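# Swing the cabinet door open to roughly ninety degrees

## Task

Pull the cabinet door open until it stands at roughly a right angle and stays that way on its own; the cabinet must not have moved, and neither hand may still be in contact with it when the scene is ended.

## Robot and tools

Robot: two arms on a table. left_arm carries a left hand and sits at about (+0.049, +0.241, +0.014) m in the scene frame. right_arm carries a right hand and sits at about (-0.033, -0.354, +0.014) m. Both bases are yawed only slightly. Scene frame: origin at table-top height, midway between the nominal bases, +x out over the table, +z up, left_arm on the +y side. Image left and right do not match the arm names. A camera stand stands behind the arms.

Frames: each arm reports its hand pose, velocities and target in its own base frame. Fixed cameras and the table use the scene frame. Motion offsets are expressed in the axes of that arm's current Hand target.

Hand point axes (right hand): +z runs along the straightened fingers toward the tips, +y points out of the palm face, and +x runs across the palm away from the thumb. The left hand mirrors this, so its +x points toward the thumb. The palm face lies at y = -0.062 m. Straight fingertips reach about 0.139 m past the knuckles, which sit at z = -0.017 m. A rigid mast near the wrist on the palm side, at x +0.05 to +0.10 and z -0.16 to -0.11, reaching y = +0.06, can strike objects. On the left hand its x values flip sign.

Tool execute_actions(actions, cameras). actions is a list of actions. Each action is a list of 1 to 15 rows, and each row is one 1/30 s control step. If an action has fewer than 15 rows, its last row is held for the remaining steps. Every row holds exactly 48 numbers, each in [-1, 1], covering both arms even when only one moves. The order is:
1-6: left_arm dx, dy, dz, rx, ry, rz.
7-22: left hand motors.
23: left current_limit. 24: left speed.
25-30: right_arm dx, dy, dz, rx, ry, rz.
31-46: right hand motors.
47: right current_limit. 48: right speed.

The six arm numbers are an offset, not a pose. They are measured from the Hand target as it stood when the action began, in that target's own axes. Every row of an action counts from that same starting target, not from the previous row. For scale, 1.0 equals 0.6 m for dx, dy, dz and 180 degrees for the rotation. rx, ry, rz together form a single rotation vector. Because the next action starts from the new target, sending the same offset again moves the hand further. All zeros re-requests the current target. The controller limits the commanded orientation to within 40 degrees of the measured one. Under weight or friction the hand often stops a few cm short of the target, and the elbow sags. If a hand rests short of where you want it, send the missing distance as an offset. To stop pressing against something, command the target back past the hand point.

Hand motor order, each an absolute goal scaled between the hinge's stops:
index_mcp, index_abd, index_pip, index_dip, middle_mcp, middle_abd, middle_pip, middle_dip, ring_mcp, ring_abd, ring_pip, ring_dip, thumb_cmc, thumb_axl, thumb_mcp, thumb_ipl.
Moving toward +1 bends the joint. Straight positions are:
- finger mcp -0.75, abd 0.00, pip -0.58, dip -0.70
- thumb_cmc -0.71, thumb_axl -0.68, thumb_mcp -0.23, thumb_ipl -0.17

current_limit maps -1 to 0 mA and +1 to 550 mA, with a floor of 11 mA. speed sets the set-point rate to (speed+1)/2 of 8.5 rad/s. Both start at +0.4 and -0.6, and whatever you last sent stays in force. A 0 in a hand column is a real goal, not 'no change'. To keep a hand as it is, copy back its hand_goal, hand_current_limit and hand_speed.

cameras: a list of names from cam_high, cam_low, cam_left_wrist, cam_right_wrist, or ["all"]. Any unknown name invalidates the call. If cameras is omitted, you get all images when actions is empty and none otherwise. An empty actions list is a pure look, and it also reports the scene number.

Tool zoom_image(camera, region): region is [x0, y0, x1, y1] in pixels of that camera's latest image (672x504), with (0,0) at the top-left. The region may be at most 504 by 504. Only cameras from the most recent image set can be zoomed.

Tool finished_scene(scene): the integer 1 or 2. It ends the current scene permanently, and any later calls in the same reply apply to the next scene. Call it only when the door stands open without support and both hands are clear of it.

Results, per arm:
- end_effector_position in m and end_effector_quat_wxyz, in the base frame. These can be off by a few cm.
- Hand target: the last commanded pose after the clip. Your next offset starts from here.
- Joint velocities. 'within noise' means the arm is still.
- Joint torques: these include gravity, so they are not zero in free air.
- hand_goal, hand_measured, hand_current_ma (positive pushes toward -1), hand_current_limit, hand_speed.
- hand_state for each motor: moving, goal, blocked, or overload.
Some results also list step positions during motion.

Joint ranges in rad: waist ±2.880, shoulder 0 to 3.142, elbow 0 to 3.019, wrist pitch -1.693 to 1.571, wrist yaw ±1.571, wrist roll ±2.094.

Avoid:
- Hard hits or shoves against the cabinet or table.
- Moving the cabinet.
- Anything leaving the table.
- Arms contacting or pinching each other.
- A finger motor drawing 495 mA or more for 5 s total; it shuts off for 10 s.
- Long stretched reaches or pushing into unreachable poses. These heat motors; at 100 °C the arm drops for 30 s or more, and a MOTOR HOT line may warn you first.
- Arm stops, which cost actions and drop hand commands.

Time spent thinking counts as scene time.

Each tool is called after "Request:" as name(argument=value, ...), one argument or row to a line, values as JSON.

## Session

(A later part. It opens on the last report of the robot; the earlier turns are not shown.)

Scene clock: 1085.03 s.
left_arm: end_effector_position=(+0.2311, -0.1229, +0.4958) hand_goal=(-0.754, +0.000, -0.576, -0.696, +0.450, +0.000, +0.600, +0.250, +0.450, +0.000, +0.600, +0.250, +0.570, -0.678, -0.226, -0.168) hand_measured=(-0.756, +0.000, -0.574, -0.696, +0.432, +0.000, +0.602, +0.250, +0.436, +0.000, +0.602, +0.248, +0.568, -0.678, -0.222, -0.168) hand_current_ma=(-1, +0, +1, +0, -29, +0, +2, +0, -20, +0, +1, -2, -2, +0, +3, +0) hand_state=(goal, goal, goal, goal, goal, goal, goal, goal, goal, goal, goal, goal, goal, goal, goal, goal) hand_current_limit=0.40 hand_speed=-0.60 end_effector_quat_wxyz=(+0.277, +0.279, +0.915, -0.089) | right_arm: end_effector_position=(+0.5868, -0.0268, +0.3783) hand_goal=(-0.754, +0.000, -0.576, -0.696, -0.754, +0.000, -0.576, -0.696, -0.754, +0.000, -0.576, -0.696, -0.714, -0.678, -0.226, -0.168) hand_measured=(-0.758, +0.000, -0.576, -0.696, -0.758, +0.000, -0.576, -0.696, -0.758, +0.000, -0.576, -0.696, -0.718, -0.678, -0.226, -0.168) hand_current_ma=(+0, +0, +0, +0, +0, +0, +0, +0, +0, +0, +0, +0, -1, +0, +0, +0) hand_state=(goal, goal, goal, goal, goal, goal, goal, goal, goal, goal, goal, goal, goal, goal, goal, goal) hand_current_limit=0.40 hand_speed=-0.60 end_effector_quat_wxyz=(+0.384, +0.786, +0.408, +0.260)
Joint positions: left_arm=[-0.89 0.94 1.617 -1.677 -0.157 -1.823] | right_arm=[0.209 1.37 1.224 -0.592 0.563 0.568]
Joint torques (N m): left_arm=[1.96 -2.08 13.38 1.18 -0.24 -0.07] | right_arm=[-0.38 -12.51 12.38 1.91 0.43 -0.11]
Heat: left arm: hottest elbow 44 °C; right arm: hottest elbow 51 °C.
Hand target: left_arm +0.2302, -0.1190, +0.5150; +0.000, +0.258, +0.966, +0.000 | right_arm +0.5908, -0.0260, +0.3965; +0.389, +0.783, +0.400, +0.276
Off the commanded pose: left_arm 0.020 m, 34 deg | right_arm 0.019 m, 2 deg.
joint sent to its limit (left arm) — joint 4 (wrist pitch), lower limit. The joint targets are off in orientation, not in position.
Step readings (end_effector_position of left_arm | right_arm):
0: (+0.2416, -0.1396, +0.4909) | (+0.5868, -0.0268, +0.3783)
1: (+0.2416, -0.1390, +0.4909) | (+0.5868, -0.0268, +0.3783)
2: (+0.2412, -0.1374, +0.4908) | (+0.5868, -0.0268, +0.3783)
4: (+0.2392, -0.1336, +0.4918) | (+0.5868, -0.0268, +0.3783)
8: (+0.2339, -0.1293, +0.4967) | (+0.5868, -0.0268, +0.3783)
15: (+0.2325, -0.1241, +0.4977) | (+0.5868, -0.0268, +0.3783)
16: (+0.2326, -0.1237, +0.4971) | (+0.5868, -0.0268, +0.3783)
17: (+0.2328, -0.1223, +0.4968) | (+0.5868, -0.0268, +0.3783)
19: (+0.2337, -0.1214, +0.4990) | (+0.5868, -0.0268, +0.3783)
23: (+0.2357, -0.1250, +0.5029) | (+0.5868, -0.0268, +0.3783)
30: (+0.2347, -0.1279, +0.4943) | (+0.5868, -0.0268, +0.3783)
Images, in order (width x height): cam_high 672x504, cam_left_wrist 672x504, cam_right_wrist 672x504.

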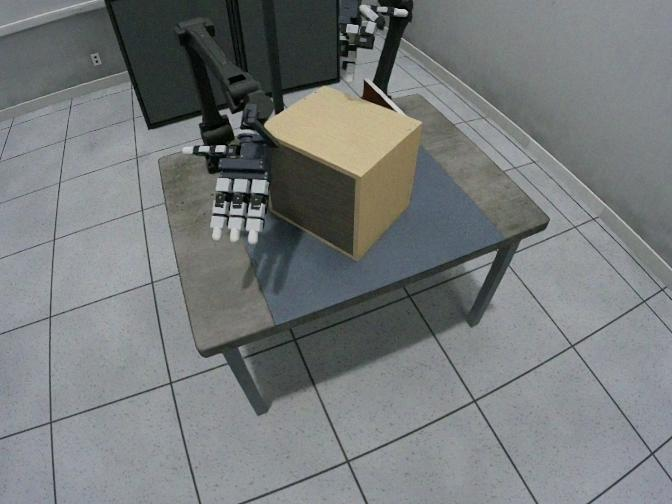

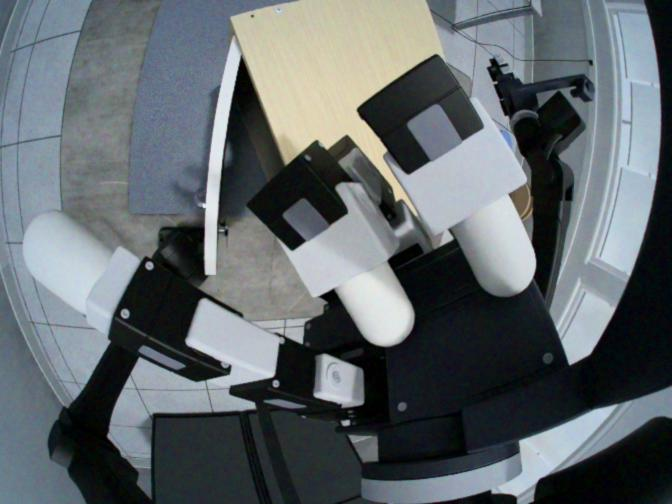

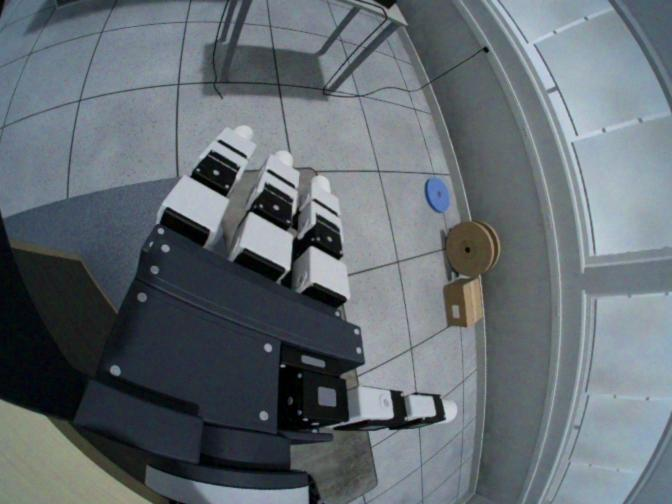

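Request:
execute_actions(
  actions=[
    [[0.0208,0.0361,0,0,0,0.1667,0.45,0,0.6,0.25,-0.754,0,-0.576,-0.696,0.45,0,0.6,0.25,0.571,-0.678,-0.226,-0.168,0.4,-0.6,0,0,0,0,0,0,-0.754,0,-0.576,-0.696,-0.754,0,-0.576,-0.696,-0.754,0,-0.576,-0.696,-0.714,-0.678,-0.226,-0.168,0.4,-0.6]],
    [[0.0322,0.0243,0,0,0,0.1667,0.45,0,0.6,0.25,-0.754,0,-0.576,-0.696,0.45,0,0.6,0.25,0.571,-0.678,-0.226,-0.168,0.4,-0.6,0,0,0,0,0,0,-0.754,0,-0.576,-0.696,-0.754,0,-0.576,-0.696,-0.754,0,-0.576,-0.696,-0.714,-0.678,-0.226,-0.168,0.4,-0.6]],
  ],
  cameras=["cam_high","cam_left_wrist"],
)

Request:
zoom_image(
  camera="cam_high",
  region=[310, 0, 430, 120],
)

Scene clock: 1308.43 s.
left_arm: end_effector_position=(+0.2319, -0.0724, +0.5155) hand_goal=(+0.450, +0.000, +0.600, +0.250, -0.754, +0.000, -0.576, -0.696, +0.450, +0.000, +0.600, +0.250, +0.570, -0.678, -0.226, -0.168) hand_measured=(+0.406, +0.000, +0.594, +0.250, -0.756, +0.000, -0.574, -0.694, +0.440, +0.000, +0.602, +0.248, +0.566, -0.678, -0.222, -0.168) hand_current_ma=(-108, +0, -6, +0, -1, +0, +1, +2, -15, +0, +1, -2, -3, +0, +4, +0) hand_state=(blocked, goal, goal, goal, goal, goal, goal, goal, goal, goal, goal, goal, goal, goal, goal, goal) hand_current_limit=0.40 hand_speed=-0.60 end_effector_quat_wxyz=(+0.314, +0.640, +0.698, +0.067) | right_arm: end_effector_position=(+0.5868, -0.0268, +0.3783) hand_goal=(-0.754, +0.000, -0.576, -0.696, -0.754, +0.000, -0.576, -0.696, -0.754, +0.000, -0.576, -0.696, -0.714, -0.678, -0.226, -0.168) hand_measured=(-0.758, +0.000, -0.576, -0.696, -0.758, +0.000, -0.576, -0.696, -0.758, +0.000, -0.576, -0.696, -0.718, -0.678, -0.226, -0.168) hand_current_ma=(+0, +0, +0, +0, +0, +0, +0, +0, +0, +0, +0, +0, -1, +0, +0, +0) hand_state=(goal, goal, goal, goal, goal, goal, goal, goal, goal, goal, goal, goal, goal, goal, goal, goal) hand_current_limit=0.40 hand_speed=-0.60 end_effector_quat_wxyz=(+0.384, +0.786, +0.408, +0.260)
Joint positions: left_arm=[-0.668 0.66 1.415 -1.677 -0.082 -0.727] | right_arm=[0.209 1.37 1.224 -0.592 0.563 0.568]
Joint torques (N m): left_arm=[1.9 1.03 8.4 1.51 -0.13 0.24] | right_arm=[-0.5 -12.4 12.44 1.91 0.43 -0.11]
Heat: left arm: hottest elbow 44 °C; right arm: hottest elbow 52 °C.
Hand target: left_arm +0.2331, -0.0702, +0.5149; +0.000, +0.707, +0.707, +0.000 | right_arm +0.5908, -0.0260, +0.3965; +0.389, +0.783, +0.400, +0.276
Off the commanded pose: left_arm 0.003 m, 38 deg | right_arm 0.019 m, 2 deg.
joint sent to its limit (left arm) — joint 4 (wrist pitch), lower limit. The joint targets are off in orientation, not in position.
Step readings (end_effector_position of left_arm | right_arm):
0: (+0.2311, -0.1229, +0.4957) | (+0.5868, -0.0268, +0.3783)
1: (+0.2310, -0.1233, +0.4956) | (+0.5868, -0.0268, +0.3783)
2: (+0.2311, -0.1242, +0.4964) | (+0.5868, -0.0268, +0.3783)
4: (+0.2318, -0.1232, +0.4971) | (+0.5868, -0.0268, +0.3783)
8: (+0.2268, -0.1070, +0.5026) | (+0.5868, -0.0268, +0.3783)
15: (+0.2212, -0.0906, +0.5200) | (+0.5868, -0.0268, +0.3783)
16: (+0.2221, -0.0909, +0.5201) | (+0.5868, -0.0268, +0.3783)
17: (+0.2241, -0.0905, +0.5186) | (+0.5868, -0.0268, +0.3783)
19: (+0.2272, -0.0886, +0.5103) | (+0.5868, -0.0268, +0.3783)
23: (+0.2312, -0.0776, +0.5001) | (+0.5868, -0.0268, +0.3783)
30: (+0.2279, -0.0680, +0.5137) | (+0.5868, -0.0268, +0.3783)
Images, in order (width x height): cam_high 672x504, cam_left_wrist 672x504.

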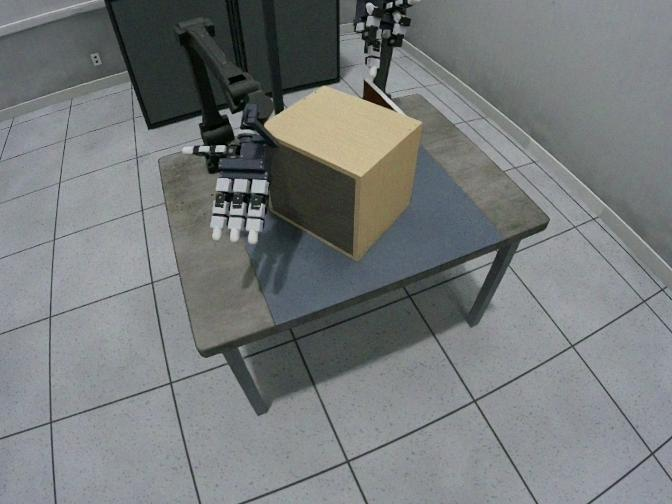

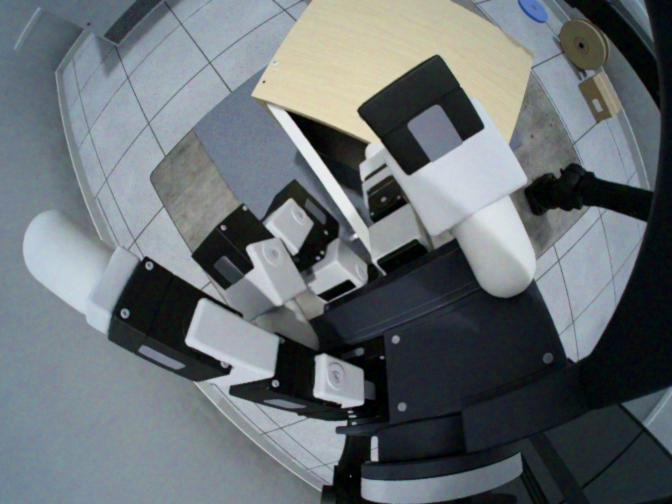

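Scaled by 4.200 from the camera's 672x504 image, which has a finer 960x720 frame.

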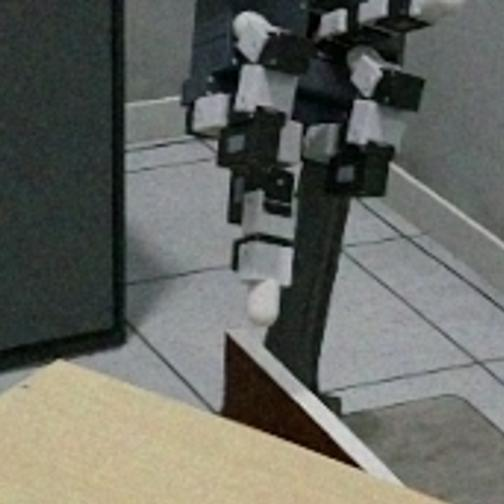

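Request:
execute_actions(
  actions=[
    [[0.0167,-0.0033,0.0667,0,0,0,0.4,0,0.59,0.25,-0.754,0,-0.576,-0.696,0.44,0,0.6,0.25,0.571,-0.678,-0.226,-0.168,0.4,-0.6,0,0,0,0,0,0,-0.754,0,-0.576,-0.696,-0.754,0,-0.576,-0.696,-0.754,0,-0.576,-0.696,-0.714,-0.678,-0.226,-0.168,0.4,-0.6]],
    [[0.0167,-0.0033,0.0667,0,0,0,0.4,0,0.59,0.25,-0.754,0,-0.576,-0.696,0.44,0,0.6,0.25,0.571,-0.678,-0.226,-0.168,0.4,-0.6,0,0,0,0,0,0,-0.754,0,-0.576,-0.696,-0.754,0,-0.576,-0.696,-0.754,0,-0.576,-0.696,-0.714,-0.678,-0.226,-0.168,0.4,-0.6]],
  ],
  cameras=["cam_high","cam_left_wrist"],
)

Request:
zoom_image(
  camera="cam_high",
  region=[310, 0, 430, 120],
)

Request:
zoom_image(
  camera="cam_left_wrist",
  region=[240, 80, 440, 280],
)

Scene clock: 1343.43 s.
left_arm: end_effector_position=(+0.2323, -0.0532, +0.4344) hand_goal=(+0.400, +0.000, +0.590, +0.250, -0.754, +0.000, -0.576, -0.696, +0.440, +0.000, +0.600, +0.250, +0.570, -0.678, -0.226, -0.168) hand_measured=(+0.394, +0.000, +0.592, +0.252, -0.756, +0.000, -0.574, -0.694, +0.436, +0.000, +0.602, +0.248, +0.566, -0.678, -0.222, -0.168) hand_current_ma=(-7, +0, +2, +1, -1, +0, +1, +2, -4, +0, +1, -2, -3, +0, +4, +0) hand_state=(goal, goal, goal, goal, goal, goal, goal, goal, goal, goal, goal, goal, goal, goal, goal, goal) hand_current_limit=0.40 hand_speed=-0.60 end_effector_quat_wxyz=(+0.239, +0.672, +0.695, +0.087) | right_arm: end_effector_position=(+0.5868, -0.0268, +0.3783) hand_goal=(-0.754, +0.000, -0.576, -0.696, -0.754, +0.000, -0.576, -0.696, -0.754, +0.000, -0.576, -0.696, -0.714, -0.678, -0.226, -0.168) hand_measured=(-0.758, +0.000, -0.576, -0.696, -0.758, +0.000, -0.576, -0.696, -0.758, +0.000, -0.576, -0.696, -0.718, -0.678, -0.226, -0.168) hand_current_ma=(+0, +0, +0, +0, +0, +0, +0, +0, +0, +0, +0, +0, -1, +0, +0, +0) hand_state=(goal, goal, goal, goal, goal, goal, goal, goal, goal, goal, goal, goal, goal, goal, goal, goal) hand_current_limit=0.40 hand_speed=-0.60 end_effector_quat_wxyz=(+0.384, +0.786, +0.408, +0.260)
Joint positions: left_arm=[-0.541 0.585 1.202 -1.677 -0.06 -0.56] | right_arm=[0.209 1.37 1.224 -0.592 0.563 0.568]
Joint torques (N m): left_arm=[2.08 0.67 9.03 1.32 -0.1 0.16] | right_arm=[-0.44 -12.34 12.44 1.91 0.42 -0.1]
Heat: left arm: hottest elbow 41 °C; right arm: hottest elbow 52 °C.
Hand target: left_arm +0.2292, -0.0501, +0.4348; +0.000, +0.707, +0.707, +0.000 | right_arm +0.5908, -0.0260, +0.3965; +0.389, +0.783, +0.400, +0.276
Off the commanded pose: left_arm 0.004 m, 30 deg | right_arm 0.019 m, 2 deg.
joint sent to its limit (left arm) — joint 4 (wrist pitch), lower limit. The joint targets are off in orientation, not in position.
Step readings (end_effector_position of left_arm | right_arm):
0: (+0.2319, -0.0724, +0.5155) | (+0.5868, -0.0268, +0.3783)
1: (+0.2321, -0.0724, +0.5148) | (+0.5868, -0.0268, +0.3783)
2: (+0.2325, -0.0719, +0.5125) | (+0.5868, -0.0268, +0.3783)
4: (+0.2326, -0.0695, +0.5005) | (+0.5868, -0.0268, +0.3783)
8: (+0.2342, -0.0641, +0.4764) | (+0.5868, -0.0268, +0.3783)
15: (+0.2350, -0.0633, +0.4728) | (+0.5868, -0.0268, +0.3783)
16: (+0.2347, -0.0631, +0.4726) | (+0.5868, -0.0268, +0.3783)
17: (+0.2343, -0.0622, +0.4709) | (+0.5868, -0.0268, +0.3783)
19: (+0.2326, -0.0593, +0.4605) | (+0.5868, -0.0268, +0.3783)
23: (+0.2318, -0.0537, +0.4384) | (+0.5868, -0.0268, +0.3783)
30: (+0.2327, -0.0532, +0.4334) | (+0.5868, -0.0268, +0.3783)
Images, in order (width x height): cam_high 672x504, cam_left_wrist 672x504.

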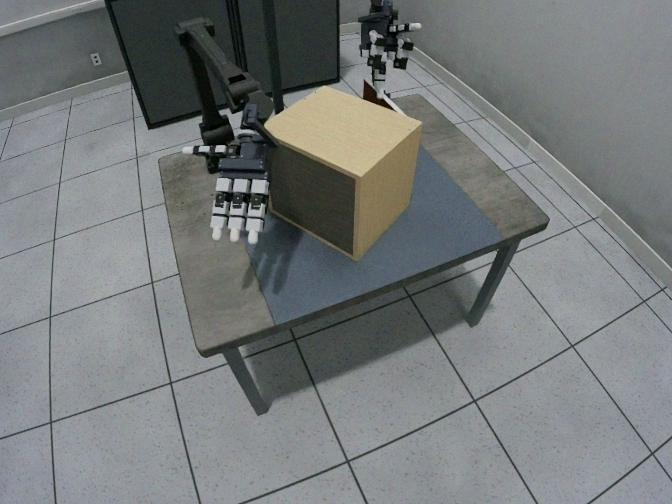

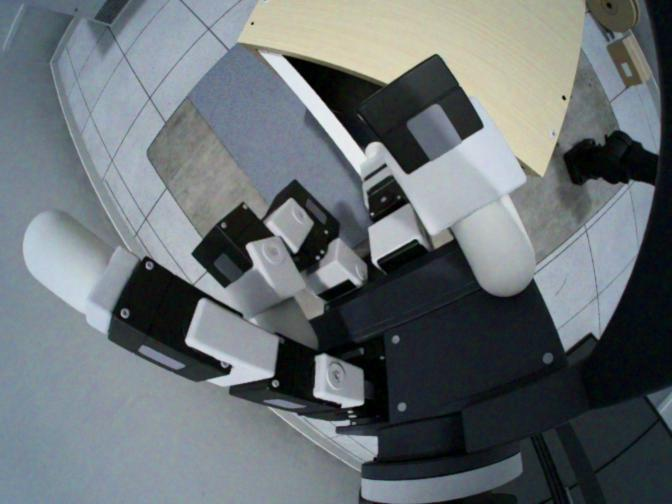

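Scaled by 4.200 from the camera's 672x504 image, which has a finer 960x720 frame.

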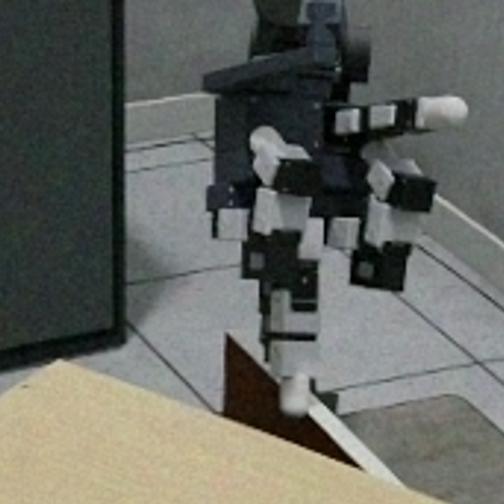

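Scaled by 2.520 from the camera's 672x504 image, which has a finer 960x720 frame.

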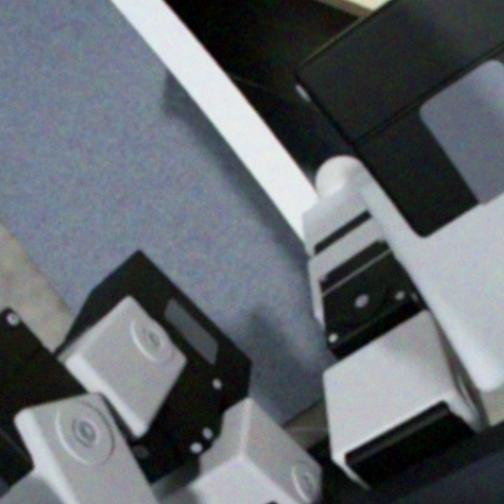

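Request:
execute_actions(
  actions=[
    [[-0.02,0,0.075,0,0,0,0.4,0,0.59,0.25,-0.754,0,-0.576,-0.696,0.44,0,0.6,0.25,0.571,-0.678,-0.226,-0.168,0.4,-0.6,0,0,0,0,0,0,-0.754,0,-0.576,-0.696,-0.754,0,-0.576,-0.696,-0.754,0,-0.576,-0.696,-0.714,-0.678,-0.226,-0.168,0.4,-0.6]],
  ],
  cameras=["cam_high","cam_left_wrist"],
)

Request:
zoom_image(
  camera="cam_high",
  region=[310, 0, 430, 120],
)

Request:
zoom_image(
  camera="cam_left_wrist",
  region=[240, 80, 440, 280],
)

Scene clock: 1368.57 s.
left_arm: end_effector_position=(+0.2290, -0.0598, +0.4119) hand_goal=(+0.400, +0.000, +0.590, +0.250, -0.754, +0.000, -0.576, -0.696, +0.440, +0.000, +0.600, +0.250, +0.570, -0.678, -0.226, -0.168) hand_measured=(+0.392, +0.000, +0.592, +0.252, -0.724, -0.006, -0.568, -0.702, +0.434, +0.000, +0.602, +0.248, +0.566, -0.678, -0.222, -0.168) hand_current_ma=(-11, +0, +2, +1, +59, -6, +9, -6, -8, +0, +1, -2, -3, +0, +6, +0) hand_state=(goal, goal, goal, goal, blocked, goal, goal, goal, goal, goal, goal, goal, goal, goal, goal, goal) hand_current_limit=0.40 hand_speed=-0.60 end_effector_quat_wxyz=(+0.223, +0.684, +0.690, +0.075) | right_arm: end_effector_position=(+0.5868, -0.0268, +0.3783) hand_goal=(-0.754, +0.000, -0.576, -0.696, -0.754, +0.000, -0.576, -0.696, -0.754, +0.000, -0.576, -0.696, -0.714, -0.678, -0.226, -0.168) hand_measured=(-0.758, +0.000, -0.576, -0.696, -0.758, +0.000, -0.576, -0.696, -0.758, +0.000, -0.576, -0.696, -0.718, -0.678, -0.226, -0.168) hand_current_ma=(+0, +0, +0, +0, +0, +0, +0, +0, +0, +0, +0, +0, -1, +0, +0, +0) hand_state=(goal, goal, goal, goal, goal, goal, goal, goal, goal, goal, goal, goal, goal, goal, goal, goal) hand_current_limit=0.40 hand_speed=-0.60 end_effector_quat_wxyz=(+0.384, +0.786, +0.408, +0.260)
Joint positions: left_arm=[-0.568 0.575 1.153 -1.675 -0.05 -0.564] | right_arm=[0.209 1.37 1.224 -0.592 0.563 0.568]
Joint torques (N m): left_arm=[0.38 2.43 5.97 1.24 -0.14 -0.25] | right_arm=[-0.32 -12.16 12.46 1.92 0.43 -0.1]
Heat: left arm: hottest elbow 40 °C; right arm: hottest elbow 52 °C.
Hand target: left_arm +0.2291, -0.0621, +0.3898; +0.000, +0.707, +0.707, +0.000 | right_arm +0.5908, -0.0260, +0.3965; +0.389, +0.783, +0.400, +0.276
Off the commanded pose: left_arm 0.022 m, 27 deg | right_arm 0.019 m, 2 deg.
joint sent to its limit (left arm) — joint 4 (wrist pitch), lower limit. The joint targets are off in orientation, not in position.
Step readings (end_effector_position of left_arm | right_arm):
0: (+0.2323, -0.0532, +0.4344) | (+0.5868, -0.0268, +0.3783)
1: (+0.2323, -0.0533, +0.4338) | (+0.5868, -0.0268, +0.3783)
2: (+0.2323, -0.0535, +0.4316) | (+0.5868, -0.0268, +0.3783)
4: (+0.2317, -0.0548, +0.4209) | (+0.5868, -0.0268, +0.3783)
8: (+0.2300, -0.0584, +0.4124) | (+0.5868, -0.0268, +0.3783)
15: (+0.2290, -0.0598, +0.4120) | (+0.5868, -0.0268, +0.3783)
Images, in order (width x height): cam_high 672x504, cam_left_wrist 672x504.

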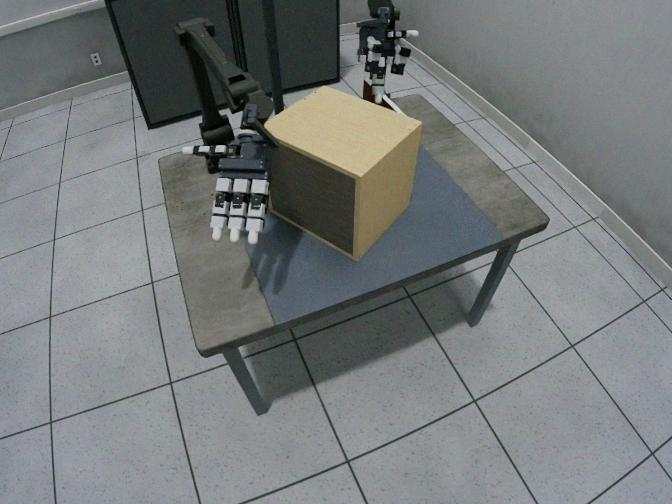

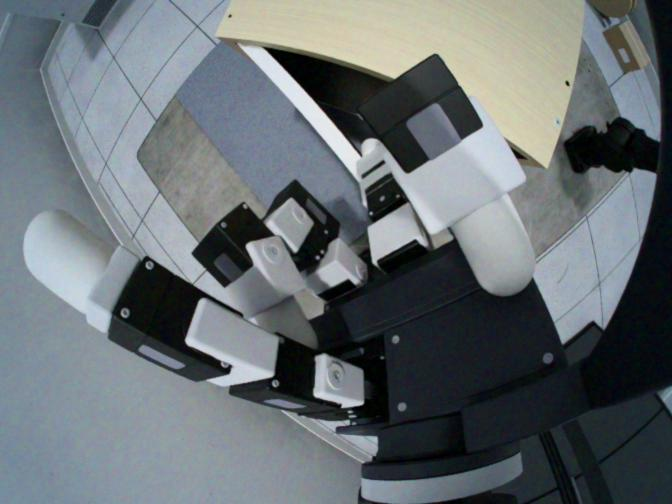

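Scaled by 4.200 from the camera's 672x504 image, which has a finer 960x720 frame.

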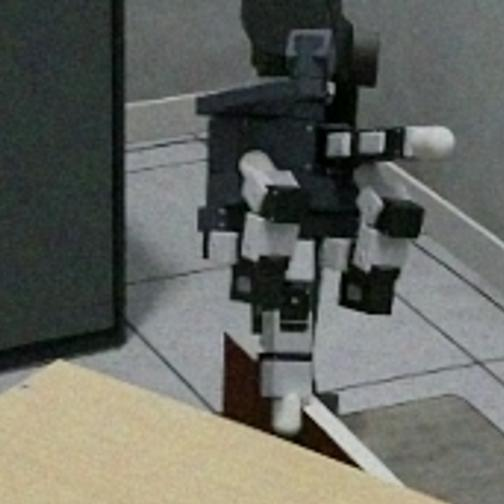

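Scaled by 2.520 from the camera's 672x504 image, which has a finer 960x720 frame.

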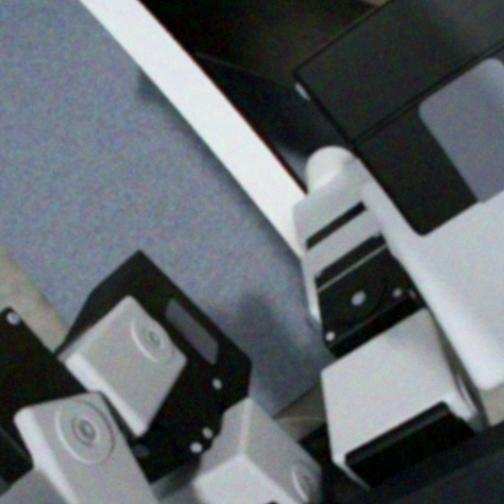

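Request:
zoom_image(
  camera="cam_left_wrist",
  region=[330, 120, 410, 200],
)

Request:
zoom_image(
  camera="cam_high",
  region=[360, 70, 420, 130],
)

Scaled by 6.300 from the camera's 672x504 image, which has a finer 960x720 frame.

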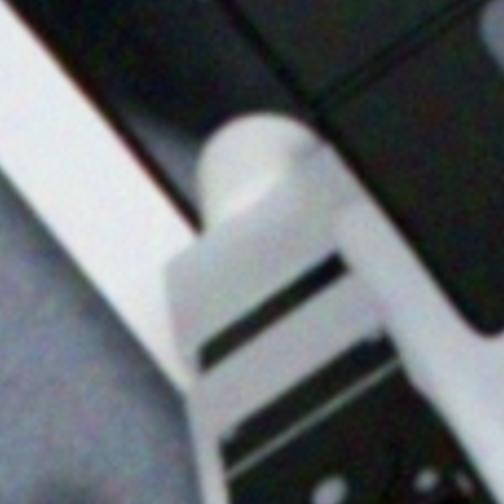

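Scaled by 8.400 from the camera's 672x504 image, which has a finer 960x720 frame.

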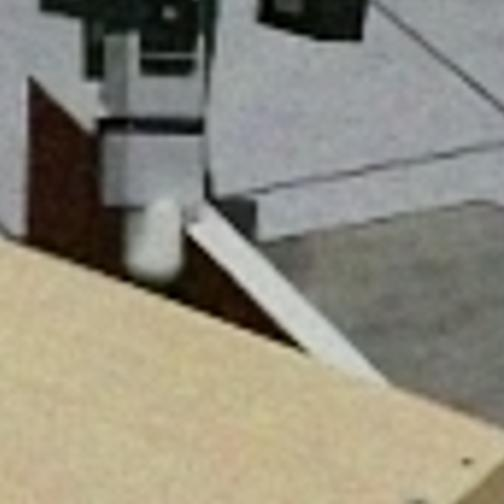

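Request:
execute_actions(
  actions=[
    [[0,0,-0.1167,0,0,0.0589,0.4,0,0.59,0.25,-0.754,0,-0.576,-0.696,0.44,0,0.6,0.25,0.571,-0.678,-0.226,-0.168,0.4,-0.6,0,0,0,0,0,0,-0.754,0,-0.576,-0.696,-0.754,0,-0.576,-0.696,-0.754,0,-0.576,-0.696,-0.714,-0.678,-0.226,-0.168,0.4,-0.6]],
    [[0,0,-0.1167,-0.1667,0,0,0.4,0,0.59,0.25,-0.754,0,-0.576,-0.696,0.44,0,0.6,0.25,0.571,-0.678,-0.226,-0.168,0.4,-0.6,0,0,0,0,0,0,-0.754,0,-0.576,-0.696,-0.754,0,-0.576,-0.696,-0.754,0,-0.576,-0.696,-0.714,-0.678,-0.226,-0.168,0.4,-0.6]],
    [[0,0.0542,-0.0938,-0.1667,0,0,0.4,0,0.59,0.25,-0.754,0,-0.576,-0.696,0.44,0,0.6,0.25,0.571,-0.678,-0.226,-0.168,0.4,-0.6,0,0,0,0,0,0,-0.754,0,-0.576,-0.696,-0.754,0,-0.576,-0.696,-0.754,0,-0.576,-0.696,-0.714,-0.678,-0.226,-0.168,0.4,-0.6]],
  ],
  cameras=["cam_high","cam_left_wrist"],
)

Scene clock: 1579.67 s.
left_arm: end_effector_position=(+0.2251, -0.0559, +0.5949) hand_goal=(+0.400, +0.000, +0.590, +0.250, -0.754, +0.000, -0.576, -0.696, +0.440, +0.000, +0.600, +0.250, +0.570, -0.678, -0.226, -0.168) hand_measured=(+0.392, +0.000, +0.592, +0.252, -0.766, +0.002, -0.582, -0.700, +0.434, +0.000, +0.602, +0.248, +0.568, -0.678, -0.222, -0.168) hand_current_ma=(-11, +0, +2, +1, -16, +1, -5, -2, -8, +0, +1, -2, -1, +0, +6, +0) hand_state=(goal, goal, goal, goal, goal, goal, goal, goal, goal, goal, goal, goal, goal, goal, goal, goal) hand_current_limit=0.40 hand_speed=-0.60 end_effector_quat_wxyz=(+0.381, +0.670, +0.550, +0.322) | right_arm: end_effector_position=(+0.5868, -0.0268, +0.3783) hand_goal=(-0.754, +0.000, -0.576, -0.696, -0.754, +0.000, -0.576, -0.696, -0.754, +0.000, -0.576, -0.696, -0.714, -0.678, -0.226, -0.168) hand_measured=(-0.758, +0.000, -0.576, -0.696, -0.758, +0.000, -0.576, -0.696, -0.758, +0.000, -0.576, -0.696, -0.718, -0.678, -0.226, -0.168) hand_current_ma=(+0, +0, +0, +0, +0, +0, +0, +0, +0, +0, +0, +0, -1, +0, +0, +0) hand_state=(goal, goal, goal, goal, goal, goal, goal, goal, goal, goal, goal, goal, goal, goal, goal, goal) hand_current_limit=0.40 hand_speed=-0.60 end_effector_quat_wxyz=(+0.384, +0.786, +0.408, +0.260)
Joint positions: left_arm=[-0.918 0.527 1.328 -1.466 -0.618 -0.412] | right_arm=[0.209 1.37 1.224 -0.592 0.563 0.568]
Joint torques (N m): left_arm=[0.03 3.78 8.24 2.78 -0.63 -0.23] | right_arm=[-0.44 -12.4 12.42 1.92 0.43 -0.1]
Heat: left arm: hottest elbow 35 °C; right arm: hottest elbow 53 °C.
Hand target: left_arm +0.2292, -0.0620, +0.5949; +0.385, +0.666, +0.553, +0.320 | right_arm +0.5908, -0.0260, +0.3965; +0.389, +0.783, +0.400, +0.276
Off the commanded pose: left_arm 0.007 m, 1 deg | right_arm 0.019 m, 2 deg.
Step readings (end_effector_position of left_arm | right_arm):
0: (+0.2289, -0.0597, +0.4119) | (+0.5868, -0.0268, +0.3783)
1: (+0.2290, -0.0596, +0.4120) | (+0.5868, -0.0268, +0.3783)
2: (+0.2292, -0.0596, +0.4127) | (+0.5868, -0.0268, +0.3783)
4: (+0.2296, -0.0609, +0.4154) | (+0.5868, -0.0268, +0.3783)
8: (+0.2307, -0.0635, +0.4206) | (+0.5868, -0.0268, +0.3783)
15: (+0.2321, -0.0640, +0.4308) | (+0.5868, -0.0268, +0.3783)
16: (+0.2323, -0.0639, +0.4320) | (+0.5868, -0.0268, +0.3783)
17: (+0.2328, -0.0626, +0.4352) | (+0.5868, -0.0268, +0.3783)
19: (+0.2344, -0.0589, +0.4503) | (+0.5868, -0.0268, +0.3783)
23: (+0.2310, -0.0568, +0.4917) | (+0.5868, -0.0268, +0.3783)
30: (+0.2280, -0.0570, +0.5123) | (+0.5868, -0.0268, +0.3783)
31: (+0.2288, -0.0566, +0.5128) | (+0.5868, -0.0268, +0.3783)
32: (+0.2312, -0.0543, +0.5176) | (+0.5868, -0.0268, +0.3783)
34: (+0.2362, -0.0534, +0.5371) | (+0.5868, -0.0268, +0.3783)
38: (+0.2307, -0.0561, +0.5736) | (+0.5868, -0.0268, +0.3783)
45: (+0.2242, -0.0549, +0.5952) | (+0.5868, -0.0268, +0.3783)
Images, in order (width x height): cam_high 672x504, cam_left_wrist 672x504.

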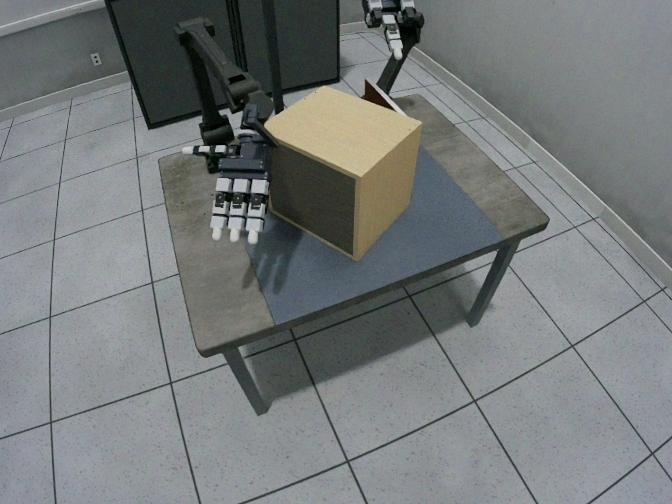

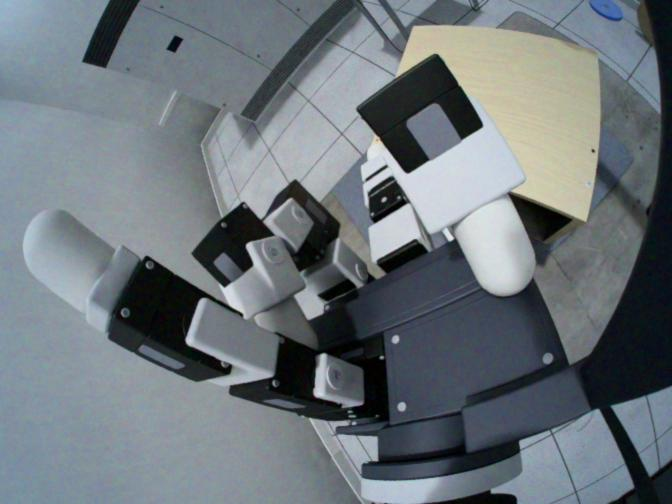

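Request:
execute_actions(
  actions=[
    [[0.011,0.0918,-0.0477,-0.1667,0,0,0.4,0,0.59,0.25,-0.754,0,-0.576,-0.696,0.44,0,0.6,0.25,0.571,-0.678,-0.226,-0.168,0.4,-0.6,0,0,0,0,0,0,-0.754,0,-0.576,-0.696,-0.754,0,-0.576,-0.696,-0.754,0,-0.576,-0.696,-0.714,-0.678,-0.226,-0.168,0.4,-0.6]],
    [[0.011,0.1033,0.0047,0,0,0,0.4,0,0.59,0.25,-0.754,0,-0.576,-0.696,0.44,0,0.6,0.25,0.571,-0.678,-0.226,-0.168,0.4,-0.6,0,0,0,0,0,0,-0.754,0,-0.576,-0.696,-0.754,0,-0.576,-0.696,-0.754,0,-0.576,-0.696,-0.714,-0.678,-0.226,-0.168,0.4,-0.6]],
    [[0.011,0.1033,0.0047,0,0,0,0.4,0,0.59,0.25,-0.754,0,-0.576,-0.696,0.44,0,0.6,0.25,0.571,-0.678,-0.226,-0.168,0.4,-0.6,0,0,0,0,0,0,-0.754,0,-0.576,-0.696,-0.754,0,-0.576,-0.696,-0.754,0,-0.576,-0.696,-0.714,-0.678,-0.226,-0.168,0.4,-0.6]],
  ],
  cameras=["cam_high","cam_left_wrist","cam_low"],
)

Request:
zoom_image(
  camera="cam_high",
  region=[340, 40, 440, 140],
)

Scene clock: 1612.60 s.
left_arm: end_effector_position=(+0.2516, -0.0516, +0.7580) hand_goal=(+0.400, +0.000, +0.590, +0.250, -0.754, +0.000, -0.576, -0.696, +0.440, +0.000, +0.600, +0.250, +0.570, -0.678, -0.226, -0.168) hand_measured=(+0.396, +0.000, +0.592, +0.252, -0.768, +0.002, -0.582, -0.700, +0.438, +0.000, +0.602, +0.248, +0.568, -0.678, -0.224, -0.168) hand_current_ma=(-3, +0, +2, +1, -20, +1, -5, -2, -1, +0, +1, -2, -1, +0, +2, +0) hand_state=(goal, goal, goal, goal, goal, goal, goal, goal, goal, goal, goal, goal, goal, goal, goal, goal) hand_current_limit=0.40 hand_speed=-0.60 end_effector_quat_wxyz=(+0.537, +0.553, +0.458, +0.443) | right_arm: end_effector_position=(+0.5868, -0.0268, +0.3783) hand_goal=(-0.754, +0.000, -0.576, -0.696, -0.754, +0.000, -0.576, -0.696, -0.754, +0.000, -0.576, -0.696, -0.714, -0.678, -0.226, -0.168) hand_measured=(-0.758, +0.000, -0.576, -0.696, -0.758, +0.000, -0.576, -0.696, -0.758, +0.000, -0.576, -0.696, -0.718, -0.678, -0.226, -0.168) hand_current_ma=(+0, +0, +0, +0, +0, +0, +0, +0, +0, +0, +0, +0, -1, +0, +0, +0) hand_state=(goal, goal, goal, goal, goal, goal, goal, goal, goal, goal, goal, goal, goal, goal, goal, goal) hand_current_limit=0.40 hand_speed=-0.60 end_effector_quat_wxyz=(+0.384, +0.786, +0.408, +0.260)
Joint positions: left_arm=[-0.499 0.607 1.425 -0.851 -0.31 -0.012] | right_arm=[0.209 1.37 1.224 -0.592 0.563 0.568]
Joint torques (N m): left_arm=[2.02 1.79 13.49 1.96 0.11 0.08] | right_arm=[-0.5 -12.4 12.41 1.91 0.43 -0.11]
Heat: left arm: hottest elbow 37 °C; right arm: hottest elbow 53 °C.
Hand target: left_arm +0.2409, -0.0440, +0.7809; +0.544, +0.543, +0.452, +0.452 | right_arm +0.5908, -0.0260, +0.3965; +0.389, +0.783, +0.400, +0.276
Off the commanded pose: left_arm 0.026 m, 2 deg | right_arm 0.019 m, 2 deg.
Step readings (end_effector_position of left_arm | right_arm):
0: (+0.2251, -0.0559, +0.5949) | (+0.5868, -0.0268, +0.3783)
1: (+0.2258, -0.0554, +0.5958) | (+0.5868, -0.0268, +0.3783)
2: (+0.2275, -0.0527, +0.6016) | (+0.5868, -0.0268, +0.3783)
4: (+0.2302, -0.0493, +0.6168) | (+0.5868, -0.0268, +0.3783)
8: (+0.2290, -0.0498, +0.6361) | (+0.5868, -0.0268, +0.3783)
15: (+0.2326, -0.0575, +0.6500) | (+0.5868, -0.0268, +0.3783)
16: (+0.2335, -0.0581, +0.6507) | (+0.5868, -0.0268, +0.3783)
17: (+0.2345, -0.0587, +0.6517) | (+0.5868, -0.0268, +0.3783)
19: (+0.2369, -0.0598, +0.6564) | (+0.5868, -0.0268, +0.3783)
23: (+0.2408, -0.0608, +0.6736) | (+0.5868, -0.0268, +0.3783)
30: (+0.2430, -0.0582, +0.6880) | (+0.5868, -0.0268, +0.3783)
31: (+0.2431, -0.0578, +0.6891) | (+0.5868, -0.0268, +0.3783)
32: (+0.2433, -0.0575, +0.6918) | (+0.5868, -0.0268, +0.3783)
34: (+0.2448, -0.0571, +0.7052) | (+0.5868, -0.0268, +0.3783)
38: (+0.2446, -0.0545, +0.7435) | (+0.5868, -0.0268, +0.3783)
45: (+0.2440, -0.0491, +0.7618) | (+0.5868, -0.0268, +0.3783)
Images, in order (width x height): cam_high 672x504, cam_low 672x504, cam_left_wrist 672x504.

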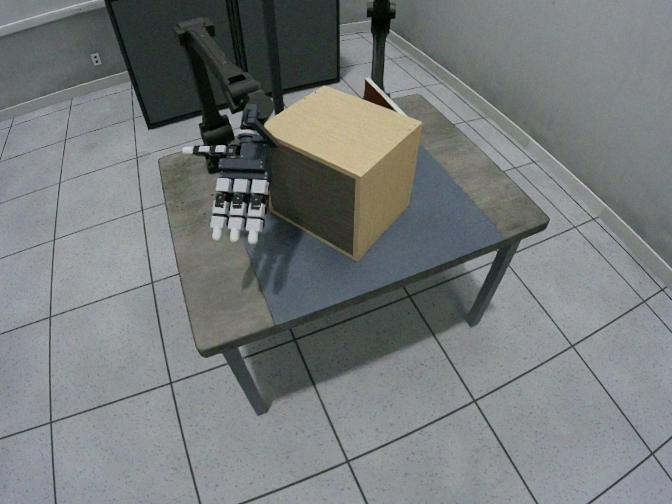

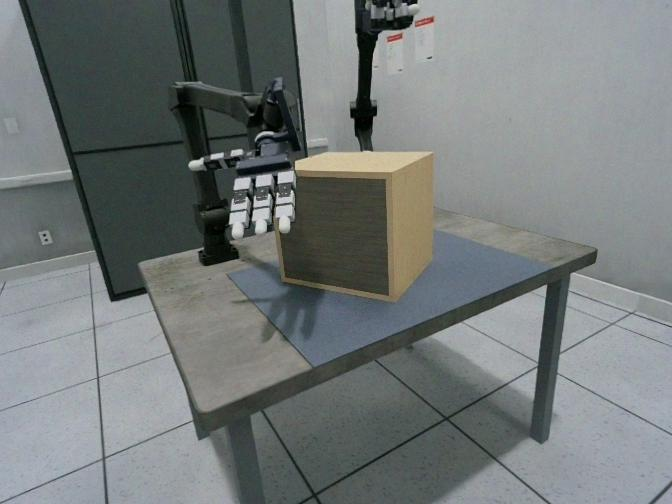

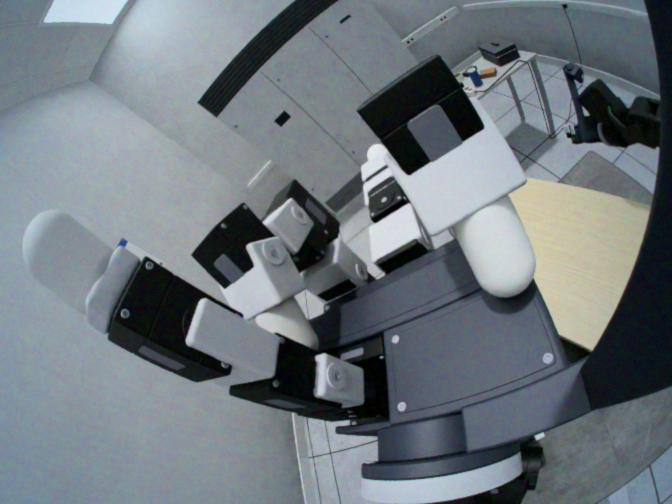

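Scaled by 5.040 from the camera's 672x504 image, which has a finer 960x720 frame.

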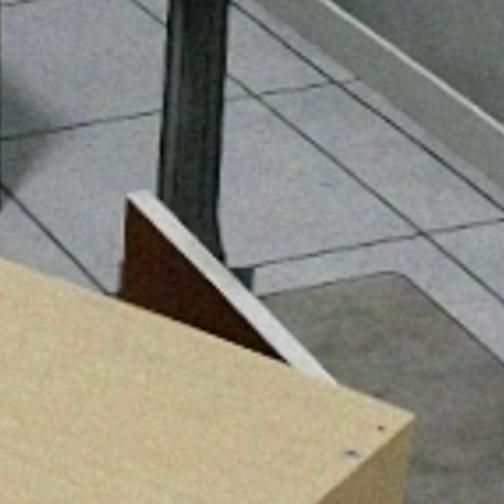

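Request:
execute_actions(
  actions=[
    [[-0.002,0,0.1005,0,0,0,0.4,0,0.59,0.25,-0.754,0,-0.576,-0.696,0.44,0,0.6,0.25,0.571,-0.678,-0.226,-0.168,0.4,-0.6,0,0,0,0,0,0,-0.754,0,-0.576,-0.696,-0.754,0,-0.576,-0.696,-0.754,0,-0.576,-0.696,-0.714,-0.678,-0.226,-0.168,0.4,-0.6]],
    [[0,0,0,0,0,0,0.4,0,0.59,0.25,-0.754,0,-0.576,-0.696,0.44,0,0.6,0.25,0.571,-0.678,-0.226,-0.168,0.4,-0.6,0,0,0,0,0,0,-0.754,0,-0.576,-0.696,-0.754,0,-0.576,-0.696,-0.754,0,-0.576,-0.696,-0.714,-0.678,-0.226,-0.168,0.4,-0.6]],
  ],
  cameras=["cam_high","cam_right_wrist"],
)

Request:
zoom_image(
  camera="cam_high",
  region=[340, 40, 440, 140],
)

Scene clock: 1658.63 s.
left_arm: end_effector_position=(+0.3175, -0.0644, +0.7466) hand_goal=(+0.400, +0.000, +0.590, +0.250, -0.754, +0.000, -0.576, -0.696, +0.440, +0.000, +0.600, +0.250, +0.570, -0.678, -0.226, -0.168) hand_measured=(+0.396, +0.000, +0.592, +0.252, -0.768, +0.002, -0.582, -0.700, +0.440, +0.000, +0.602, +0.248, +0.568, -0.678, -0.224, -0.168) hand_current_ma=(-3, +0, +2, +1, -20, +1, -5, -2, +0, +0, +1, -2, -1, +0, +2, +0) hand_state=(goal, goal, goal, goal, goal, goal, goal, goal, goal, goal, goal, goal, goal, goal, goal, goal) hand_current_limit=0.40 hand_speed=-0.60 end_effector_quat_wxyz=(+0.524, +0.565, +0.467, +0.434) | right_arm: end_effector_position=(+0.5868, -0.0268, +0.3783) hand_goal=(-0.754, +0.000, -0.576, -0.696, -0.754, +0.000, -0.576, -0.696, -0.754, +0.000, -0.576, -0.696, -0.714, -0.678, -0.226, -0.168) hand_measured=(-0.758, +0.000, -0.576, -0.696, -0.758, +0.000, -0.576, -0.696, -0.758, +0.000, -0.576, -0.696, -0.718, -0.678, -0.226, -0.168) hand_current_ma=(+0, +0, +0, +0, +0, +0, +0, +0, +0, +0, +0, +0, -1, +0, +0, +0) hand_state=(goal, goal, goal, goal, goal, goal, goal, goal, goal, goal, goal, goal, goal, goal, goal, goal) hand_current_limit=0.40 hand_speed=-0.60 end_effector_quat_wxyz=(+0.384, +0.786, +0.408, +0.260)
Joint positions: left_arm=[-0.365 0.723 1.43 -0.782 -0.176 -0.012] | right_arm=[0.209 1.37 1.224 -0.592 0.563 0.568]
Joint torques (N m): left_arm=[1.9 -0.56 13.96 3.38 0.11 0.09] | right_arm=[-0.5 -12.4 12.44 1.88 0.43 -0.11]
Heat: left arm: hottest elbow 43 °C; right arm: hottest elbow 53 °C.
Hand target: left_arm +0.3001, -0.0562, +0.7809; +0.544, +0.544, +0.452, +0.452 | right_arm +0.5908, -0.0260, +0.3965; +0.389, +0.783, +0.400, +0.276
Off the commanded pose: left_arm 0.039 m, 4 deg | right_arm 0.019 m, 2 deg.
Step readings (end_effector_position of left_arm | right_arm):
0: (+0.2516, -0.0516, +0.7580) | (+0.5868, -0.0268, +0.3783)
1: (+0.2520, -0.0524, +0.7578) | (+0.5868, -0.0268, +0.3783)
2: (+0.2535, -0.0537, +0.7575) | (+0.5868, -0.0268, +0.3783)
4: (+0.2598, -0.0550, +0.7603) | (+0.5868, -0.0268, +0.3783)
8: (+0.2885, -0.0541, +0.7583) | (+0.5868, -0.0268, +0.3783)
15: (+0.3245, -0.0669, +0.7422) | (+0.5868, -0.0268, +0.3783)
16: (+0.3247, -0.0671, +0.7421) | (+0.5868, -0.0268, +0.3783)
17: (+0.3245, -0.0670, +0.7422) | (+0.5868, -0.0268, +0.3783)
19: (+0.3222, -0.0662, +0.7438) | (+0.5868, -0.0268, +0.3783)
23: (+0.3184, -0.0647, +0.7460) | (+0.5868, -0.0268, +0.3783)
30: (+0.3175, -0.0644, +0.7466) | (+0.5868, -0.0268, +0.3783)
Images, in order (width x height): cam_high 672x504, cam_right_wrist 672x504.

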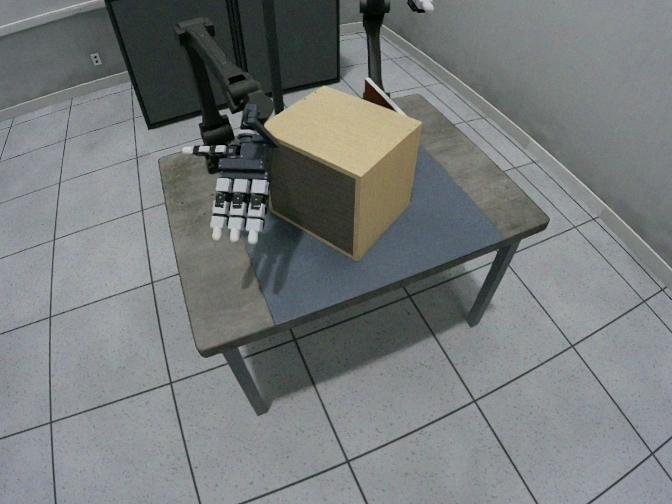

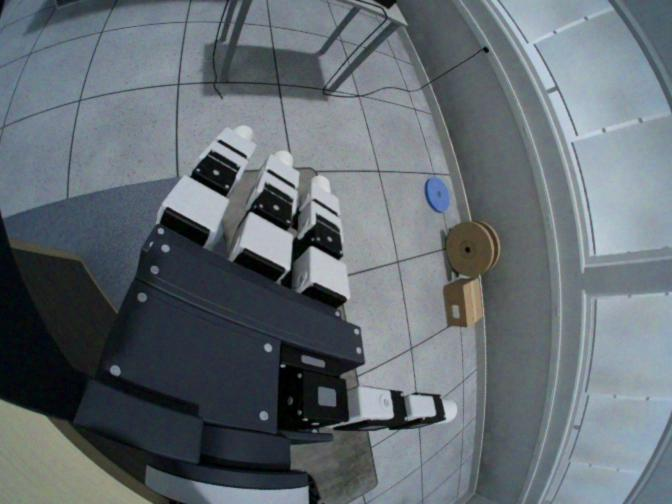

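Scaled by 5.040 from the camera's 672x504 image, which has a finer 960x720 frame.

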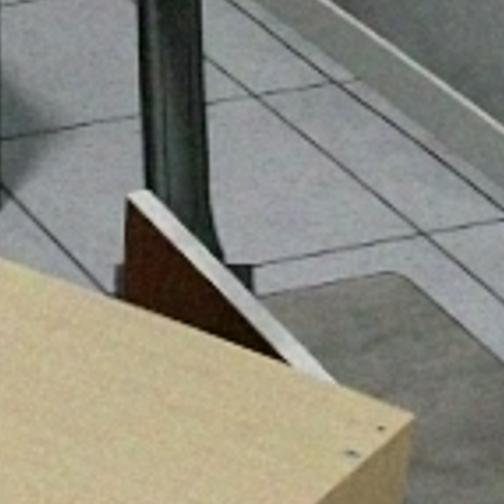

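Request:
execute_actions(
  actions=[
    [[0.0295,0,-0.0055,0,0,0,0.4,0,0.59,0.25,-0.754,0,-0.576,-0.696,0.44,0,0.6,0.25,0.571,-0.678,-0.226,-0.168,0.4,-0.6,0.0121,0.083,-0.0546,0,0,0,-0.754,0,-0.576,-0.696,-0.754,0,-0.576,-0.696,-0.754,0,-0.576,-0.696,-0.714,-0.678,-0.226,-0.168,0.4,-0.6]],
    [[0,0,0,0,0,0,0.4,0,0.59,0.25,-0.754,0,-0.576,-0.696,0.44,0,0.6,0.25,0.571,-0.678,-0.226,-0.168,0.4,-0.6,0.0121,0.083,-0.0546,0,0,0,-0.754,0,-0.576,-0.696,-0.754,0,-0.576,-0.696,-0.754,0,-0.576,-0.696,-0.714,-0.678,-0.226,-0.168,0.4,-0.6]],
  ],
  cameras=["cam_high","cam_left_wrist"],
)

Scene clock: 1799.30 s.
left_arm: end_effector_position=(+0.3194, -0.0452, +0.7482) hand_goal=(+0.400, +0.000, +0.590, +0.250, -0.754, +0.000, -0.576, -0.696, +0.440, +0.000, +0.600, +0.250, +0.570, -0.678, -0.226, -0.168) hand_measured=(+0.396, +0.000, +0.592, +0.252, -0.768, +0.002, -0.582, -0.700, +0.440, +0.000, +0.602, +0.248, +0.568, -0.678, -0.224, -0.168) hand_current_ma=(-3, +0, +2, +1, -20, +0, -5, -2, +0, +0, +1, -2, -1, +0, +2, +0) hand_state=(goal, goal, goal, goal, goal, goal, goal, goal, goal, goal, goal, goal, goal, goal, goal, goal) hand_current_limit=0.40 hand_speed=-0.60 end_effector_quat_wxyz=(+0.528, +0.562, +0.467, +0.433) | right_arm: end_effector_position=(+0.5870, -0.0268, +0.4919) hand_goal=(-0.754, +0.000, -0.576, -0.696, -0.754, +0.000, -0.576, -0.696, -0.754, +0.000, -0.576, -0.696, -0.714, -0.678, -0.226, -0.168) hand_measured=(-0.760, +0.000, -0.576, -0.696, -0.760, +0.000, -0.576, -0.696, -0.760, +0.000, -0.576, -0.696, -0.720, -0.678, -0.226, -0.168) hand_current_ma=(-1, +0, +0, +0, -1, +0, +0, +0, -1, +0, +0, +0, -1, +0, +0, +0) hand_state=(goal, goal, goal, goal, goal, goal, goal, goal, goal, goal, goal, goal, goal, goal, goal, goal) hand_current_limit=0.40 hand_speed=-0.60 end_effector_quat_wxyz=(+0.385, +0.786, +0.408, +0.261)
Joint positions: left_arm=[-0.237 0.716 1.43 -0.782 -0.046 -0.01] | right_arm=[0.209 1.371 1.523 -0.889 0.563 0.568]
Joint torques (N m): left_arm=[2.08 -0.79 13.86 3.12 0.13 0.06] | right_arm=[-0.5 -11.75 14.42 1.31 0.42 -0.12]
Heat: left arm: hottest elbow 49 °C; right arm: hottest elbow 54 °C.
Hand target: left_arm +0.2999, -0.0381, +0.7810; +0.544, +0.543, +0.452, +0.452 | right_arm +0.5908, -0.0260, +0.5167; +0.389, +0.783, +0.400, +0.276
Off the commanded pose: left_arm 0.039 m, 4 deg | right_arm 0.025 m, 2 deg.
Step readings (end_effector_position of left_arm | right_arm):
0: (+0.3175, -0.0644, +0.7466) | (+0.5868, -0.0268, +0.3783)
1: (+0.3175, -0.0649, +0.7466) | (+0.5868, -0.0268, +0.3783)
2: (+0.3175, -0.0655, +0.7466) | (+0.5864, -0.0269, +0.3781)
4: (+0.3186, -0.0636, +0.7466) | (+0.5853, -0.0272, +0.3799)
8: (+0.3203, -0.0514, +0.7471) | (+0.5860, -0.0270, +0.4004)
15: (+0.3192, -0.0460, +0.7482) | (+0.5855, -0.0271, +0.4310)
16: (+0.3193, -0.0459, +0.7482) | (+0.5855, -0.0271, +0.4321)
17: (+0.3193, -0.0458, +0.7482) | (+0.5848, -0.0273, +0.4333)
19: (+0.3194, -0.0455, +0.7482) | (+0.5837, -0.0275, +0.4395)
23: (+0.3194, -0.0453, +0.7482) | (+0.5835, -0.0275, +0.4720)
30: (+0.3194, -0.0452, +0.7482) | (+0.5826, -0.0277, +0.5019)
Images, in order (width x height): cam_high 672x504, cam_left_wrist 672x504.

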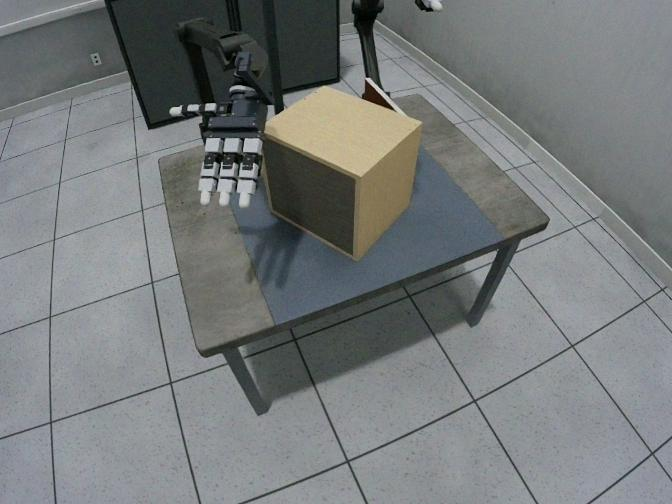

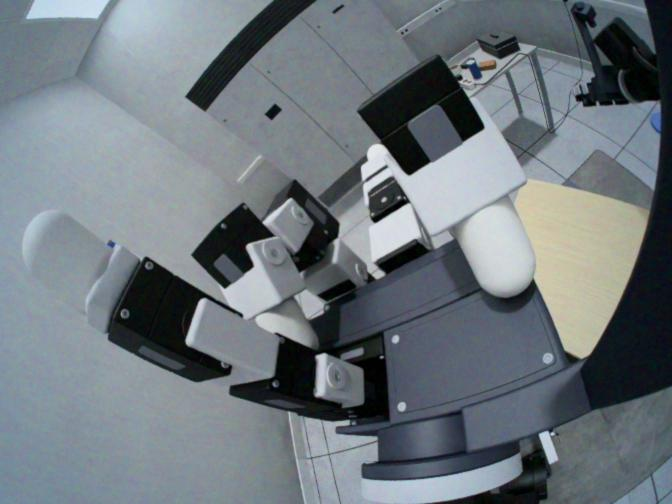

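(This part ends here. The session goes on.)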